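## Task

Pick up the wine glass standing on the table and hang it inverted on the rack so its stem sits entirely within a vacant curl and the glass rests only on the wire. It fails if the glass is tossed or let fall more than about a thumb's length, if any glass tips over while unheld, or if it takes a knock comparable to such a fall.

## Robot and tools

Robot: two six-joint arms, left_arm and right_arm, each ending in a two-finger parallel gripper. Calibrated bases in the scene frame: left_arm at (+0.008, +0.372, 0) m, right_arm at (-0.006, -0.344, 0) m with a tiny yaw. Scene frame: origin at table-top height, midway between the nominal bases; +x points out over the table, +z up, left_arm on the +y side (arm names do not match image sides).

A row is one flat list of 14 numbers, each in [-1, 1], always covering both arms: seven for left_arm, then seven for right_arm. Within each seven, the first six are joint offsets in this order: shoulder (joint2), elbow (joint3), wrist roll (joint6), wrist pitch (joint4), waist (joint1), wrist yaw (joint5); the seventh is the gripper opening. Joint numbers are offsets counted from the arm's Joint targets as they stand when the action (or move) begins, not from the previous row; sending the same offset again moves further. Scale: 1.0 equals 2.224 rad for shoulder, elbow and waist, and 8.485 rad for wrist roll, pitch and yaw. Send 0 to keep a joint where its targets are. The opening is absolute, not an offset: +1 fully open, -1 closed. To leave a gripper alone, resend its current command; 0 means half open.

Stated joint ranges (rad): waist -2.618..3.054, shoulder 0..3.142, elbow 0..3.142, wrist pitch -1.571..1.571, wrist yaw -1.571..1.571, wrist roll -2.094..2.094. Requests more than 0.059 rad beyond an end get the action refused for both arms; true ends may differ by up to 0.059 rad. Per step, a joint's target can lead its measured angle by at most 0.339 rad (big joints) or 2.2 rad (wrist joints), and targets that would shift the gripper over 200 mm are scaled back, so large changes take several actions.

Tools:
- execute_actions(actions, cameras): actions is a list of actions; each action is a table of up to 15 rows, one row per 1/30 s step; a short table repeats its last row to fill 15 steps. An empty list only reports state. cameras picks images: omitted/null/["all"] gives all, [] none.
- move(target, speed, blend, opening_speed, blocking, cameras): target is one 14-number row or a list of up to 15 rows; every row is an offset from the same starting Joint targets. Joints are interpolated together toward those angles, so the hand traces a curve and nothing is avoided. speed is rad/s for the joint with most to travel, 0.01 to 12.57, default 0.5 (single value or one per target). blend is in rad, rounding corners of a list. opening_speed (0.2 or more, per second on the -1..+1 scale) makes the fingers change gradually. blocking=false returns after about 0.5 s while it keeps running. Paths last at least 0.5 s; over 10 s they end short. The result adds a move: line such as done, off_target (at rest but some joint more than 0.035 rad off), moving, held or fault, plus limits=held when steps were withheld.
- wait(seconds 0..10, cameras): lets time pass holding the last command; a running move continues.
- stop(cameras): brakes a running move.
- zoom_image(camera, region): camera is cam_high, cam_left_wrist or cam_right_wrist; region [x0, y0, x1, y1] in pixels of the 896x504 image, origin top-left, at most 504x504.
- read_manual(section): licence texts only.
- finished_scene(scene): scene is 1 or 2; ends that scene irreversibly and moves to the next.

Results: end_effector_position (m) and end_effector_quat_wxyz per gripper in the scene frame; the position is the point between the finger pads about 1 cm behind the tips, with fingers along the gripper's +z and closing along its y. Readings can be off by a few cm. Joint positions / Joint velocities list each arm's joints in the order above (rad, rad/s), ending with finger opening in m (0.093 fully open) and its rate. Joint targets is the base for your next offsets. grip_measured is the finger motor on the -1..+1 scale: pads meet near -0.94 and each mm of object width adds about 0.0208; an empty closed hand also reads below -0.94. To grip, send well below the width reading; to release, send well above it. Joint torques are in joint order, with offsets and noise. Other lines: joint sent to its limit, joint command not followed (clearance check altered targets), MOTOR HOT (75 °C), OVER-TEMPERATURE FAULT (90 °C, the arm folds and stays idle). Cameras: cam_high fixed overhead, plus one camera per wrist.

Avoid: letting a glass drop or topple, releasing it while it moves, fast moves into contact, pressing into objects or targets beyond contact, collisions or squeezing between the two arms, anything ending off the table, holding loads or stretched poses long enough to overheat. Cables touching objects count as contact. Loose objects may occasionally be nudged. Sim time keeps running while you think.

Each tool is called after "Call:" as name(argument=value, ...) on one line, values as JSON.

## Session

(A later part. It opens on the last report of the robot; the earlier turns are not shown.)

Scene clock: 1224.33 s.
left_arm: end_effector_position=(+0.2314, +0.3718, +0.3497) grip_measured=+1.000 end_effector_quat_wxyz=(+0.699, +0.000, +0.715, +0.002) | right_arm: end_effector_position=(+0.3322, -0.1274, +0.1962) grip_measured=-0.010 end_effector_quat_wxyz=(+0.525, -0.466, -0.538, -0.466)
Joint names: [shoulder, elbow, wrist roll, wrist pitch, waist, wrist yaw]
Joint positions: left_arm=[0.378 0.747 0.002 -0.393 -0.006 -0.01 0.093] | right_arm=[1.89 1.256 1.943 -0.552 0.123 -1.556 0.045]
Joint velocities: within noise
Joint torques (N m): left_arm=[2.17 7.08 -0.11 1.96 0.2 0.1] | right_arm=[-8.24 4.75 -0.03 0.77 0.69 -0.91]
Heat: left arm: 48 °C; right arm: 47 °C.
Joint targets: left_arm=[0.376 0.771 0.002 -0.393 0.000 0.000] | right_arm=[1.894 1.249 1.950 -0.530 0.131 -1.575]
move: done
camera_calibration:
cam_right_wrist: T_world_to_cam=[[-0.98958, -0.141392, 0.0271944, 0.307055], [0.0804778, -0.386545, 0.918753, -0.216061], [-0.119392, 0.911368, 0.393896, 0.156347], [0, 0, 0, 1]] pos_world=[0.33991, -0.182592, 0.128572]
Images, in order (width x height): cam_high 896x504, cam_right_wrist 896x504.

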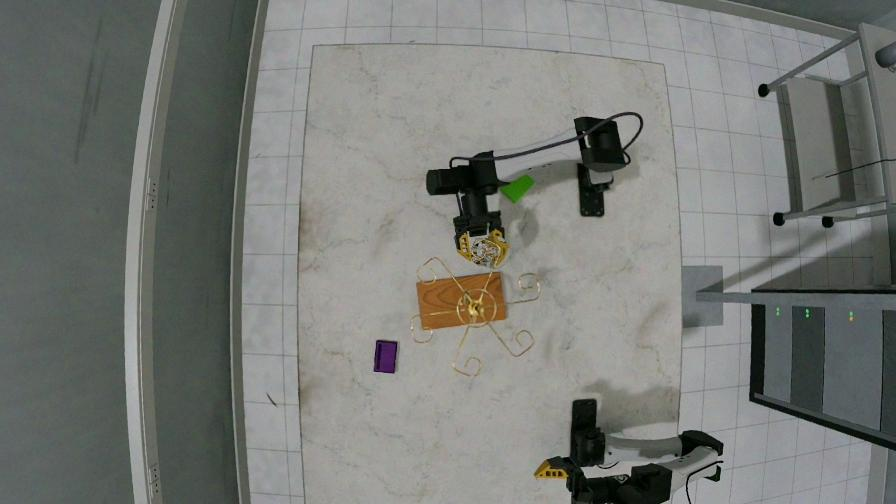

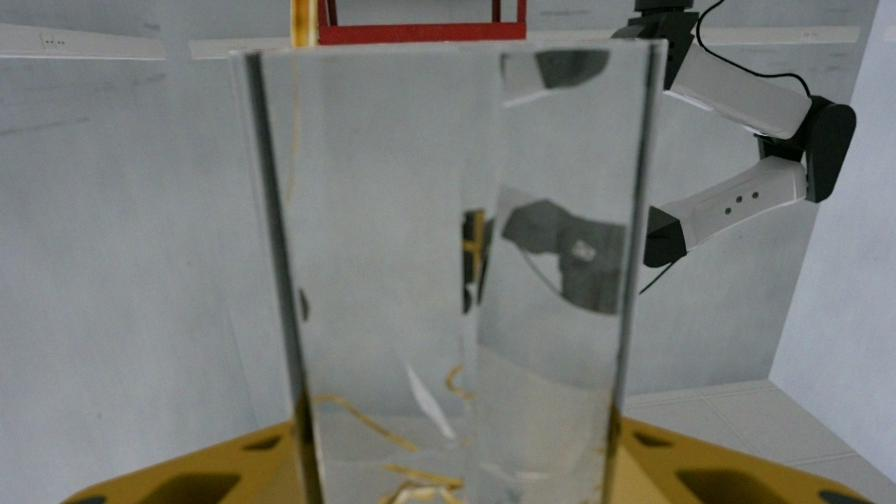

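Call:
move(target=[0,0,0,0,0,0,1,0.0020,-0.0030,0,0.0013,0,0,-0.15], speed=0.05, cameras=[])

Call:
move(target=[0,0,0,0,0,0,1,0.0014,-0.0020,0,0.0009,0,0,-0.15], speed=0.05, cameras=["cam_high"])

Call:
zoom_image(camera="cam_high", region=[470, 222, 516, 268])

Scene clock: 1253.20 s.
left_arm: end_effector_position=(+0.2314, +0.3718, +0.3497) grip_measured=+1.000 end_effector_quat_wxyz=(+0.699, +0.000, +0.715, +0.002) | right_arm: end_effector_position=(+0.3322, -0.1274, +0.1930) grip_measured=-0.010 end_effector_quat_wxyz=(+0.526, -0.466, -0.538, -0.466)
Joint names: [shoulder, elbow, wrist roll, wrist pitch, waist, wrist yaw]
Joint positions: left_arm=[0.378 0.747 0.002 -0.393 -0.006 -0.01 0.093] | right_arm=[1.895 1.249 1.943 -0.541 0.123 -1.556 0.045]
Joint velocities: within noise
Joint torques (N m): left_arm=[2.21 7.16 -0.05 1.99 0.2 0.06] | right_arm=[-8.4 4.75 0.02 0.78 0.59 -0.92]
Heat: left arm: 48 °C; right arm: 46 °C.
Joint targets: left_arm=[0.376 0.771 0.002 -0.393 0.000 0.000] | right_arm=[1.899 1.242 1.950 -0.519 0.131 -1.575]
move: done
No camera images: "cameras" was empty.

Scene clock: 1253.90 s.
left_arm: end_effector_position=(+0.2314, +0.3718, +0.3497) grip_measured=+1.000 end_effector_quat_wxyz=(+0.699, +0.000, +0.715, +0.002) | right_arm: end_effector_position=(+0.3331, -0.1273, +0.1917) grip_measured=-0.010 end_effector_quat_wxyz=(+0.525, -0.465, -0.539, -0.466)
Joint names: [shoulder, elbow, wrist roll, wrist pitch, waist, wrist yaw]
Joint positions: left_arm=[0.378 0.747 0.002 -0.393 -0.006 -0.01 0.093] | right_arm=[1.9 1.249 1.943 -0.533 0.123 -1.556 0.045]
Joint velocities: within noise
Joint torques (N m): left_arm=[2.35 6.86 -0.07 1.99 0.05 0.11] | right_arm=[-8.59 4.44 -0.02 0.82 0.66 -0.97]
Heat: left arm: 48 °C; right arm: 46 °C.
Joint targets: left_arm=[0.376 0.771 0.002 -0.393 0.000 0.000] | right_arm=[1.902 1.237 1.950 -0.512 0.131 -1.575]
move: done
Images, in order (width x height): cam_high 896x504.

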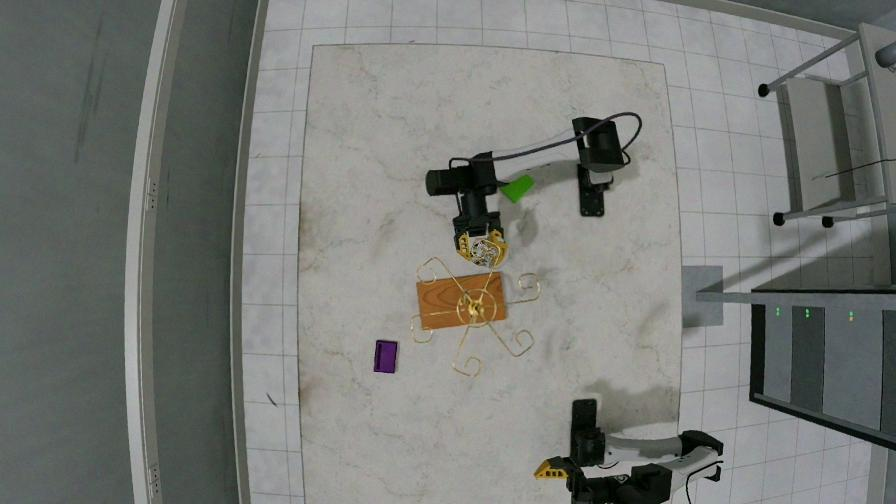

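Scaled by 10.957 from the camera's 896x504 image, which has a finer 1280x720 frame.

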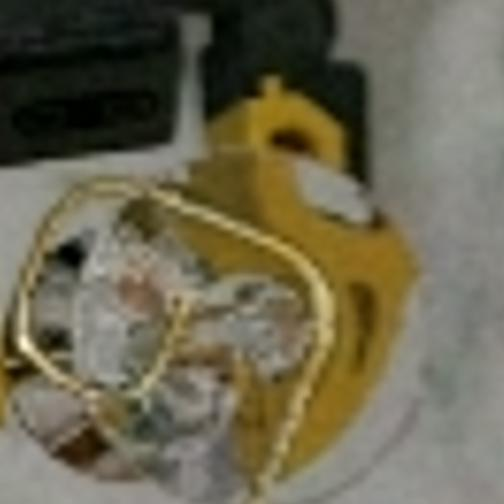

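Call:
move(target=[0,0,0,0,0,0,1,0.0014,-0.0020,0,0.0009,0,0,-0.15], speed=0.05, cameras=[])

Call:
move(target=[0,0,0,0,0,0,1,0.0014,-0.0020,0,0.0009,0,0,-0.15], speed=0.05, cameras=[])

Scene clock: 1260.13 s.
left_arm: end_effector_position=(+0.2314, +0.3718, +0.3497) grip_measured=+1.000 end_effector_quat_wxyz=(+0.699, +0.000, +0.715, +0.002) | right_arm: end_effector_position=(+0.3326, -0.1274, +0.1912) grip_measured=-0.010 end_effector_quat_wxyz=(+0.526, -0.464, -0.538, -0.467)
Joint names: [shoulder, elbow, wrist roll, wrist pitch, waist, wrist yaw]
Joint positions: left_arm=[0.378 0.747 0.002 -0.393 -0.006 -0.01 0.093] | right_arm=[1.9 1.244 1.946 -0.525 0.123 -1.559 0.045]
Joint velocities: within noise
Joint torques (N m): left_arm=[2.3 6.79 -0.07 1.99 0.05 0.06] | right_arm=[-8.25 4.34 -0.07 0.81 0.72 -0.89]
Heat: left arm: 48 °C; right arm: 47 °C.
Joint targets: left_arm=[0.376 0.771 0.002 -0.393 0.000 0.000] | right_arm=[1.905 1.233 1.950 -0.504 0.131 -1.575]
move: done
No camera images: "cameras" was empty.

Scene clock: 1260.83 s.
left_arm: end_effector_position=(+0.2314, +0.3718, +0.3497) grip_measured=+1.000 end_effector_quat_wxyz=(+0.699, +0.000, +0.715, +0.002) | right_arm: end_effector_position=(+0.3323, -0.1274, +0.1912) grip_measured=-0.010 end_effector_quat_wxyz=(+0.528, -0.463, -0.537, -0.467)
Joint names: [shoulder, elbow, wrist roll, wrist pitch, waist, wrist yaw]
Joint positions: left_arm=[0.378 0.747 0.002 -0.393 -0.006 -0.01 0.093] | right_arm=[1.9 1.241 1.951 -0.518 0.123 -1.563 0.045]
Joint velocities: within noise
Joint torques (N m): left_arm=[2.24 7.04 -0.05 1.97 -0.08 0.1] | right_arm=[-8.02 4.37 -0.16 0.8 0.7 -0.87]
Heat: left arm: 48 °C; right arm: 47 °C.
Joint targets: left_arm=[0.376 0.771 0.002 -0.393 0.000 0.000] | right_arm=[1.908 1.229 1.950 -0.497 0.131 -1.575]
move: done
No camera images: "cameras" was empty.

Call:
execute_actions(actions=[], cameras=["cam_high", "cam_right_wrist"])

Call:
zoom_image(camera="cam_high", region=[470, 222, 516, 268])

Scene clock: 1270.57 s.
left_arm: end_effector_position=(+0.2314, +0.3718, +0.3497) grip_measured=+1.000 end_effector_quat_wxyz=(+0.699, +0.000, +0.715, +0.002) | right_arm: end_effector_position=(+0.3323, -0.1274, +0.1911) grip_measured=-0.010 end_effector_quat_wxyz=(+0.528, -0.463, -0.537, -0.467)
Joint names: [shoulder, elbow, wrist roll, wrist pitch, waist, wrist yaw]
Joint positions: left_arm=[0.378 0.747 0.002 -0.393 -0.006 -0.01 0.093] | right_arm=[1.9 1.24 1.952 -0.517 0.123 -1.563 0.045]
Joint velocities: within noise
Joint torques (N m): left_arm=[2.18 7.06 -0.05 1.94 0.13 0.07] | right_arm=[-7.95 4.07 -0.11 0.83 0.72 -0.86]
Heat: left arm: 48 °C; right arm: 46 °C.
Joint targets: left_arm=[0.376 0.771 0.002 -0.393 0.000 0.000] | right_arm=[1.908 1.228 1.950 -0.496 0.131 -1.575]
Tool commands: left_gripper/opening=+1.0 right_gripper/opening=-0.15
camera_calibration:
cam_right_wrist: T_world_to_cam=[[-0.989178, -0.14441, 0.0259182, 0.307048], [0.0813597, -0.392901, 0.915975, -0.211936], [-0.122093, 0.908171, 0.400398, 0.157539], [0, 0, 0, 1]] pos_world=[0.340202, -0.182001, 0.123092]
Images, in order (width x height): cam_high 896x504, cam_right_wrist 896x504.

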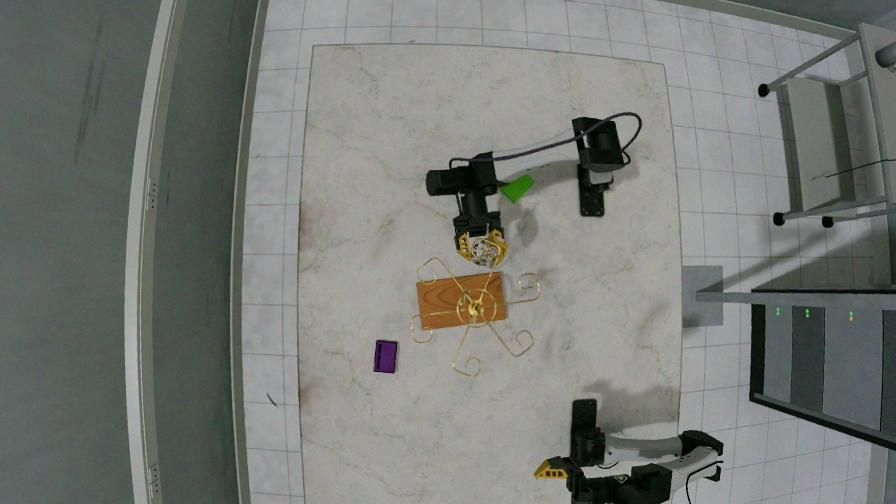

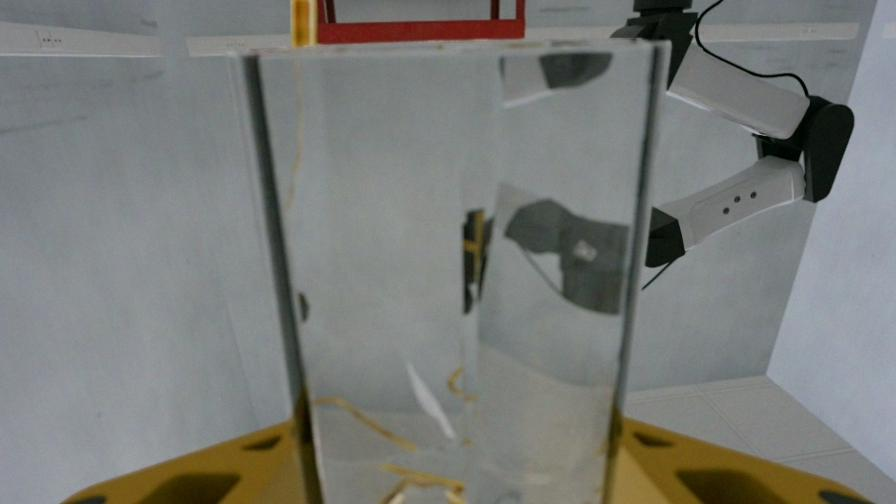

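Scaled by 10.957 from the camera's 896x504 image, which has a finer 1280x720 frame.

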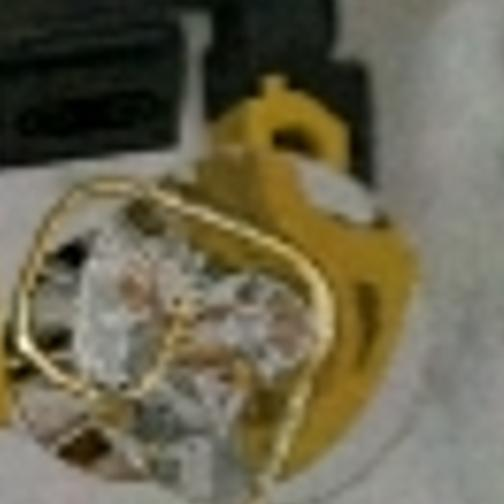

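Call:
move(target=[0,0,0,0,0,0,1,0,0,0,0,0,0,1], opening_speed=0.35, cameras=["cam_high", "cam_right_wrist"])

Call:
zoom_image(camera="cam_high", region=[470, 222, 516, 268])

Scene clock: 1312.57 s.
left_arm: end_effector_position=(+0.2314, +0.3718, +0.3497) grip_measured=+1.000 end_effector_quat_wxyz=(+0.699, +0.000, +0.715, +0.002) | right_arm: end_effector_position=(+0.3325, -0.1274, +0.1914) grip_measured=+0.999 end_effector_quat_wxyz=(+0.527, -0.462, -0.538, -0.468)
Joint names: [shoulder, elbow, wrist roll, wrist pitch, waist, wrist yaw]
Joint positions: left_arm=[0.378 0.747 0.002 -0.393 -0.006 -0.01 0.093] | right_arm=[1.9 1.24 1.952 -0.513 0.123 -1.564 0.093]
Joint velocities: within noise
Joint torques (N m): left_arm=[2.33 7.09 -0.06 1.97 0.1 0.08] | right_arm=[-7.94 4.34 -0.14 0.78 0.69 -0.86]
Heat: left arm: 48 °C; right arm: 46 °C.
Joint targets: left_arm=[0.376 0.771 0.002 -0.393 0.000 0.000] | right_arm=[1.908 1.228 1.950 -0.497 0.131 -1.575]
move: done
camera_calibration:
cam_right_wrist: T_world_to_cam=[[-0.989216, -0.144726, 0.0224805, 0.307827], [0.0784488, -0.393956, 0.915775, -0.21129], [-0.12368, 0.907664, 0.401061, 0.157784], [0, 0, 0, 1]] pos_world=[0.340598, -0.181903, 0.123293]
Images, in order (width x height): cam_high 896x504, cam_right_wrist 896x504.

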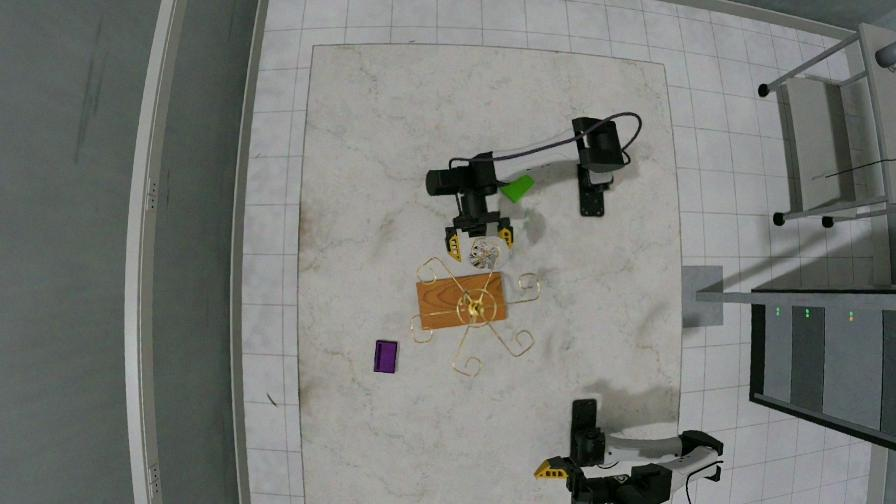

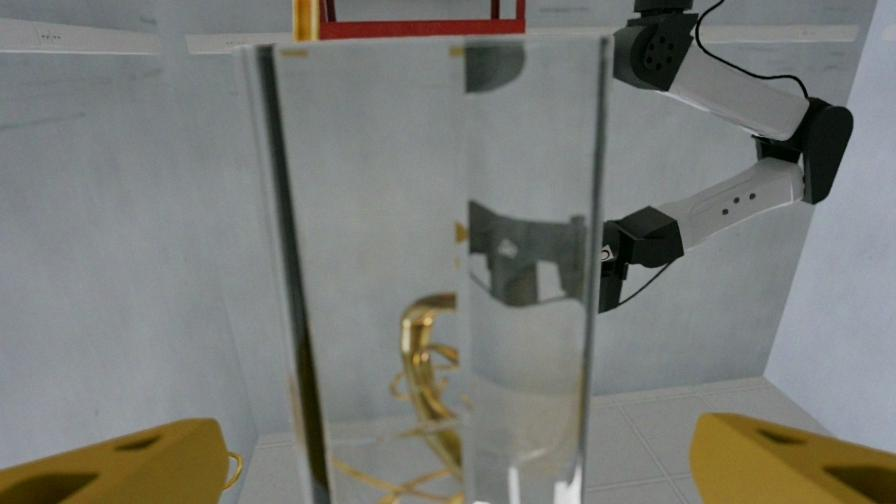

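Scaled by 10.957 from the camera's 896x504 image, which has a finer 1280x720 frame.

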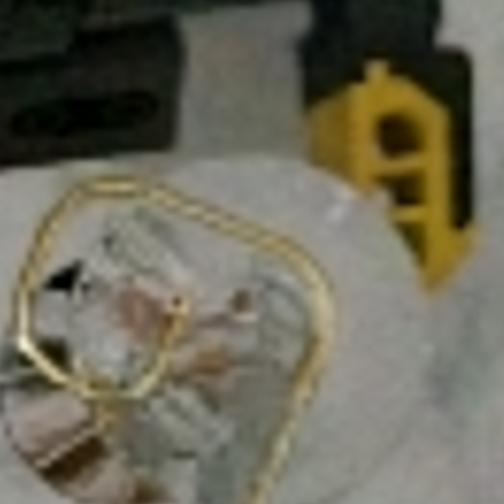

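Call:
move(target=[[0,0,0,0,0,0,1,-0.0162,0.0022,0,0,-0.0058,0,1],[0,0,0,0,0,0,1,-0.0306,-0.0083,0,0,-0.0281,0,1]], speed=0.1, cameras=["cam_high", "cam_right_wrist"])

Call:
zoom_image(camera="cam_high", region=[440, 200, 530, 290])

Scene clock: 1388.17 s.
left_arm: end_effector_position=(+0.2314, +0.3718, +0.3497) grip_measured=+1.000 end_effector_quat_wxyz=(+0.699, +0.000, +0.715, +0.002) | right_arm: end_effector_position=(+0.3372, -0.1448, +0.1971) grip_measured=+0.999 end_effector_quat_wxyz=(+0.512, -0.472, -0.530, -0.484)
Joint names: [shoulder, elbow, wrist roll, wrist pitch, waist, wrist yaw]
Joint positions: left_arm=[0.378 0.747 0.002 -0.393 -0.006 -0.01 0.093] | right_arm=[1.869 1.222 1.952 -0.512 0.073 -1.564 0.093]
Joint velocities: within noise
Joint torques (N m): left_arm=[2.07 7.06 -0.03 2 0.16 0.1] | right_arm=[-11.28 4.46 -0.13 0.78 -0.72 -0.85]
Heat: left arm: 48 °C; right arm: 46 °C.
Joint targets: left_arm=[0.376 0.771 0.002 -0.393 0.000 0.000] | right_arm=[1.840 1.210 1.950 -0.496 0.068 -1.575]
move: done
camera_calibration:
cam_right_wrist: T_world_to_cam=[[-0.995346, -0.0959246, 0.00916974, 0.321589], [0.0468338, -0.398399, 0.916016, -0.213851], [-0.0842152, 0.912182, 0.401037, 0.159215], [0, 0, 0, 1]] pos_world=[0.343517, -0.199583, 0.129091]
Images, in order (width x height): cam_high 896x504, cam_right_wrist 896x504.

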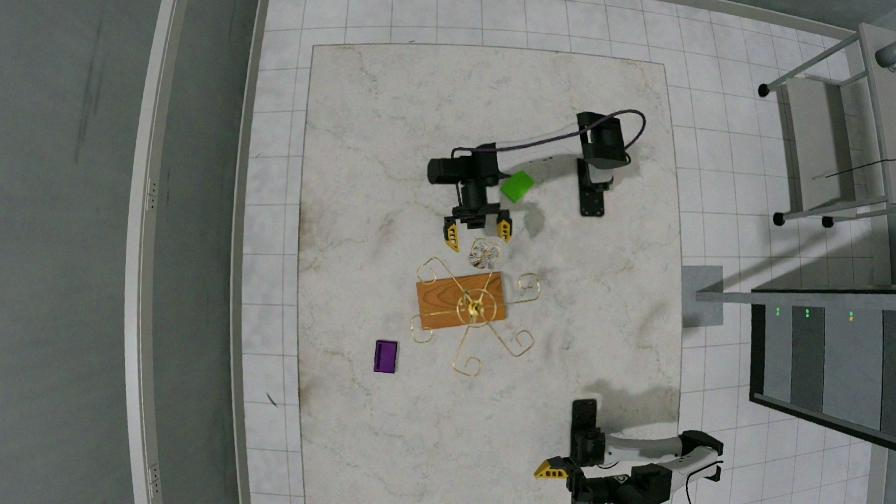

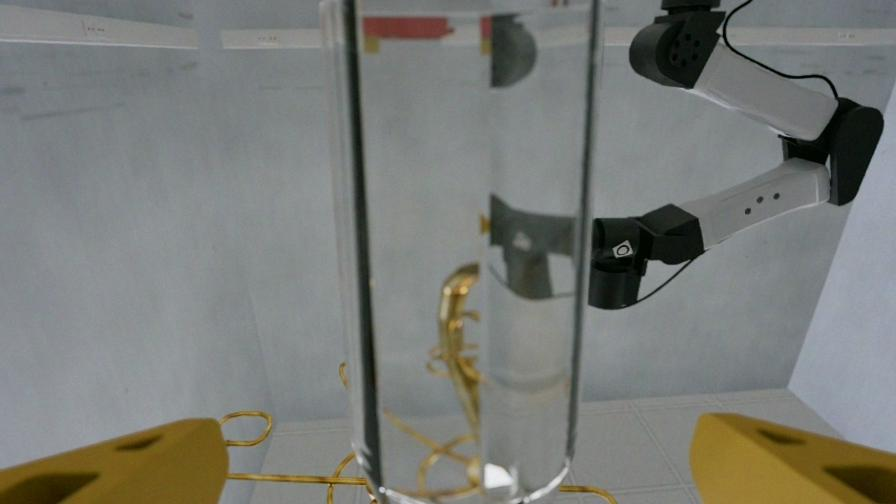

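Scaled by 5.600 from the camera's 896x504 image, which has a finer 1280x720 frame.

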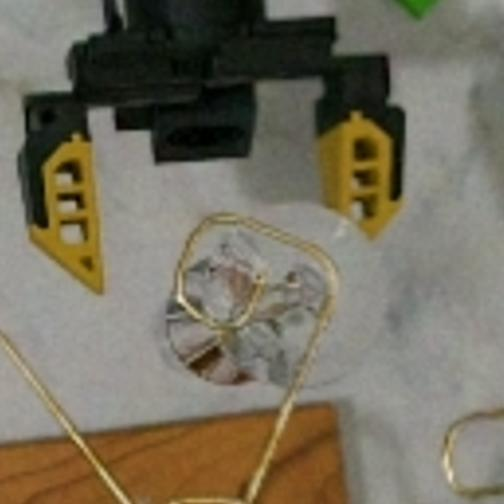

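Call:
move(target=[[0,0,0,0,0,0,1,-0.0202,-0.0310,0,0,-0.0318,0,1],[0,0,0,0,0,0,1,-0.0468,-0.0645,0,0.0021,-0.0652,0,1],[0,0,0,0,0,0,1,-0.0854,-0.1097,0,0.0040,-0.1079,0,1]], speed=[0.12, 0.2, 0.3], blend=[0.02, 0.02, 0], cameras=["cam_high", "cam_right_wrist"])

Call:
zoom_image(camera="cam_high", region=[440, 200, 530, 290])

Scene clock: 1415.47 s.
left_arm: end_effector_position=(+0.2314, +0.3718, +0.3497) grip_measured=+1.000 end_effector_quat_wxyz=(+0.699, +0.000, +0.715, +0.002) | right_arm: end_effector_position=(+0.3187, -0.2240, +0.1959) grip_measured=+0.999 end_effector_quat_wxyz=(-0.455, +0.536, +0.465, +0.539)
Joint names: [shoulder, elbow, wrist roll, wrist pitch, waist, wrist yaw]
Joint positions: left_arm=[0.378 0.747 0.002 -0.393 -0.006 -0.01 0.093] | right_arm=[1.673 0.977 1.952 -0.48 -0.169 -1.565 0.093]
Joint velocities: within noise
Joint torques (N m): left_arm=[2.22 7.12 -0.03 1.96 0.14 0.08] | right_arm=[-8.88 4.41 -0.11 0.8 -0.38 -0.85]
Heat: left arm: 48 °C; right arm: 47 °C.
Joint targets: left_arm=[0.376 0.771 0.002 -0.393 0.000 0.000] | right_arm=[1.650 0.966 1.950 -0.462 -0.172 -1.575]
move: done
camera_calibration:
cam_right_wrist: T_world_to_cam=[[-0.989118, 0.144883, 0.0255687, 0.344393], [-0.0350706, -0.400979, 0.915416, -0.217752], [0.142881, 0.904558, 0.401697, 0.156168], [0, 0, 0, 1]] pos_world=[0.310695, -0.278473, 0.127795]
Images, in order (width x height): cam_high 896x504, cam_right_wrist 896x504.

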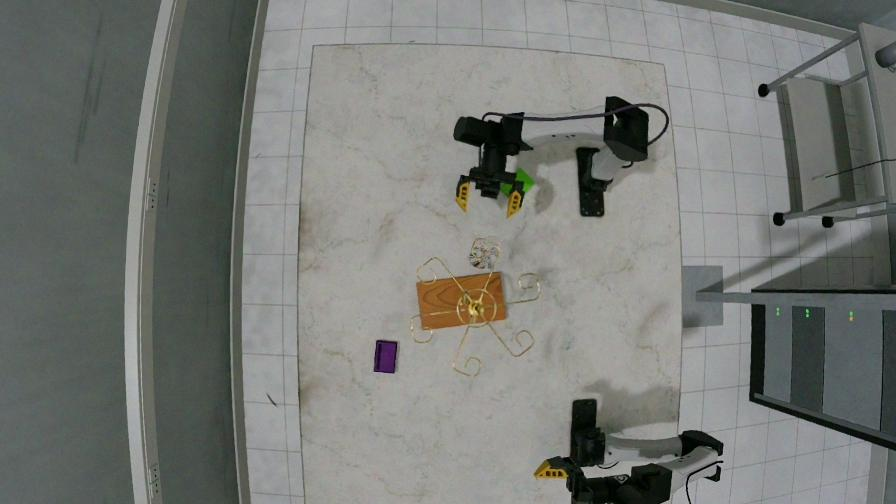

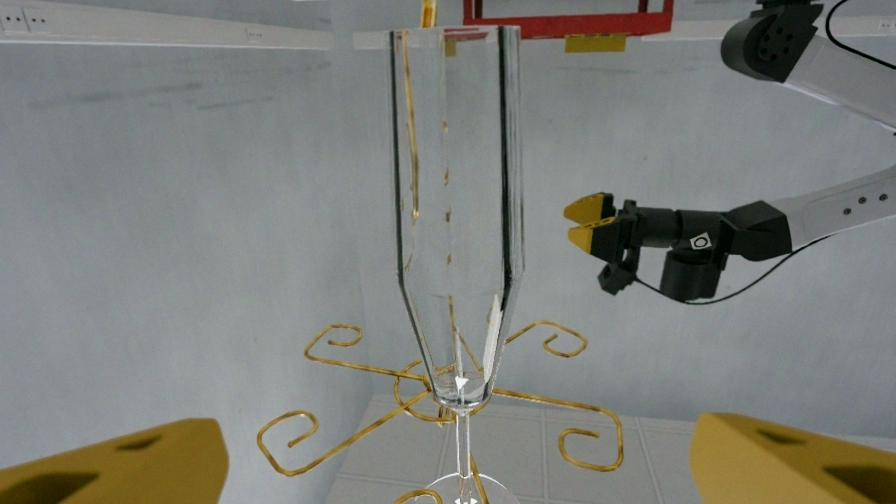

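Scaled by 5.600 from the camera's 896x504 image, which has a finer 1280x720 frame.

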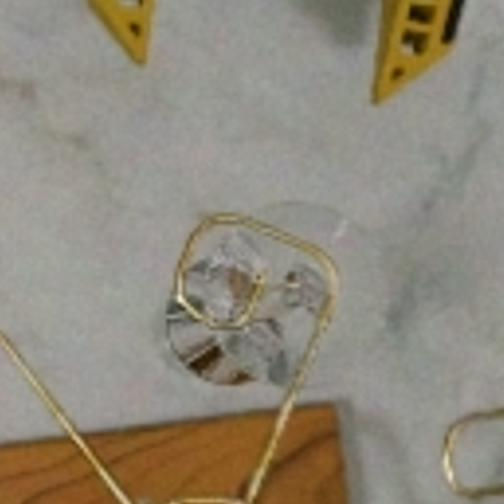

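Call:
zoom_image(camera="cam_right_wrist", region=[340, 340, 600, 504])

Scaled by 1.938 from the camera's 896x504 image, which has a finer 1280x720 frame.

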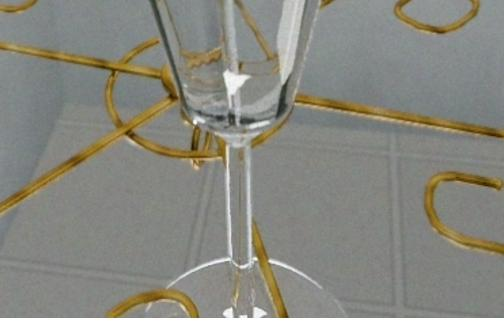

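Call:
move(target=[[0,0,0,0,0,0,1,0,0,0,0,-0.1025,0,1],[0,0,0,0,0,0,1,-0.4721,-0.0746,-0.2298,0.0191,-0.1025,0.1856,1]], speed=[0.4, 0.8], cameras=["cam_high", "cam_right_wrist", "cam_left_wrist"])

Call:
zoom_image(camera="cam_high", region=[440, 220, 530, 310])

Scene clock: 1459.60 s.
left_arm: end_effector_position=(+0.2314, +0.3718, +0.3497) grip_measured=+1.000 end_effector_quat_wxyz=(+0.699, +0.000, +0.715, +0.002) | right_arm: end_effector_position=(+0.2451, -0.4431, +0.3479) grip_measured=+0.999 end_effector_quat_wxyz=(+0.658, +0.141, +0.730, -0.121)
Joint names: [shoulder, elbow, wrist roll, wrist pitch, waist, wrist yaw]
Joint positions: left_arm=[0.378 0.747 0.002 -0.393 -0.006 -0.01 0.093] | right_arm=[0.6 0.815 0.008 -0.322 -0.397 -0.009 0.093]
Joint velocities: within noise
Joint torques (N m): left_arm=[2.37 6.95 -0.05 2 -0.16 0.11] | right_arm=[0.43 4.97 -0.17 1.98 -0.4 -0.09]
Heat: left arm: 48 °C; right arm: 44 °C.
Joint targets: left_arm=[0.376 0.771 0.002 -0.393 0.000 0.000] | right_arm=[0.600 0.800 0.000 -0.300 -0.400 0.000]
move: done
camera_calibration:
cam_left_wrist: T_world_to_cam=[[-0.00785854, -0.999906, -0.0112307, 0.378842], [-0.431895, 0.0135234, -0.901823, 0.450467], [0.90189, -0.00223654, -0.431961, 0.0237249], [0, 0, 0, 1]] pos_world=[0.176134, 0.372767, 0.420744]
cam_right_wrist: T_world_to_cam=[[-0.377344, -0.924887, -0.0468561, -0.29935], [-0.449089, 0.227004, -0.864169, 0.551511], [0.809895, -0.305046, -0.501015, -0.0815715], [0, 0, 0, 1]] pos_world=[0.200784, -0.426943, 0.421704]

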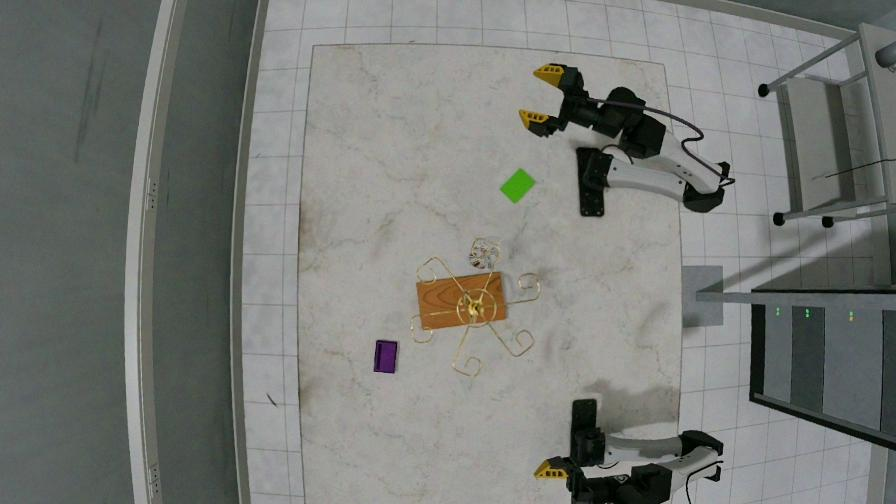

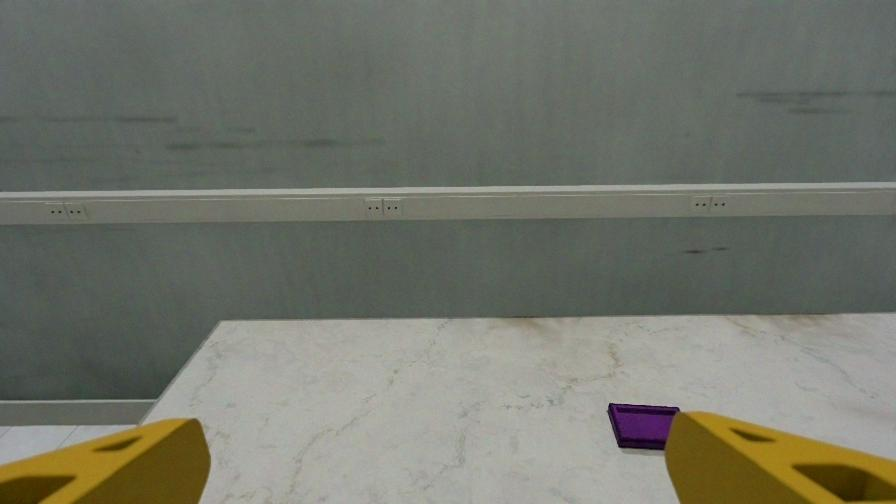

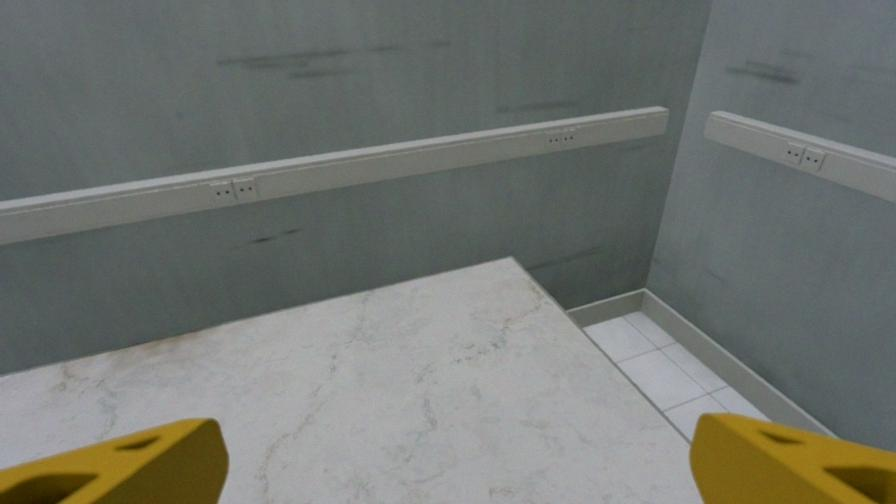

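Scaled by 5.600 from the camera's 896x504 image, which has a finer 1280x720 frame.

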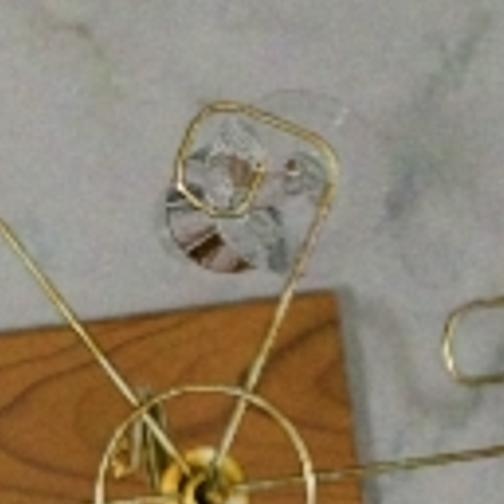

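Call:
zoom_image(camera="cam_high", region=[465, 230, 513, 278])

Scaled by 10.500 from the camera's 896x504 image, which has a finer 1280x720 frame.

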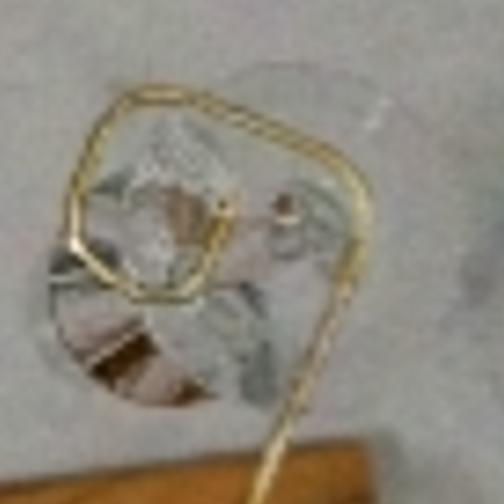

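Call:
finished_scene(scene=2)

The scene is finished: the task was done.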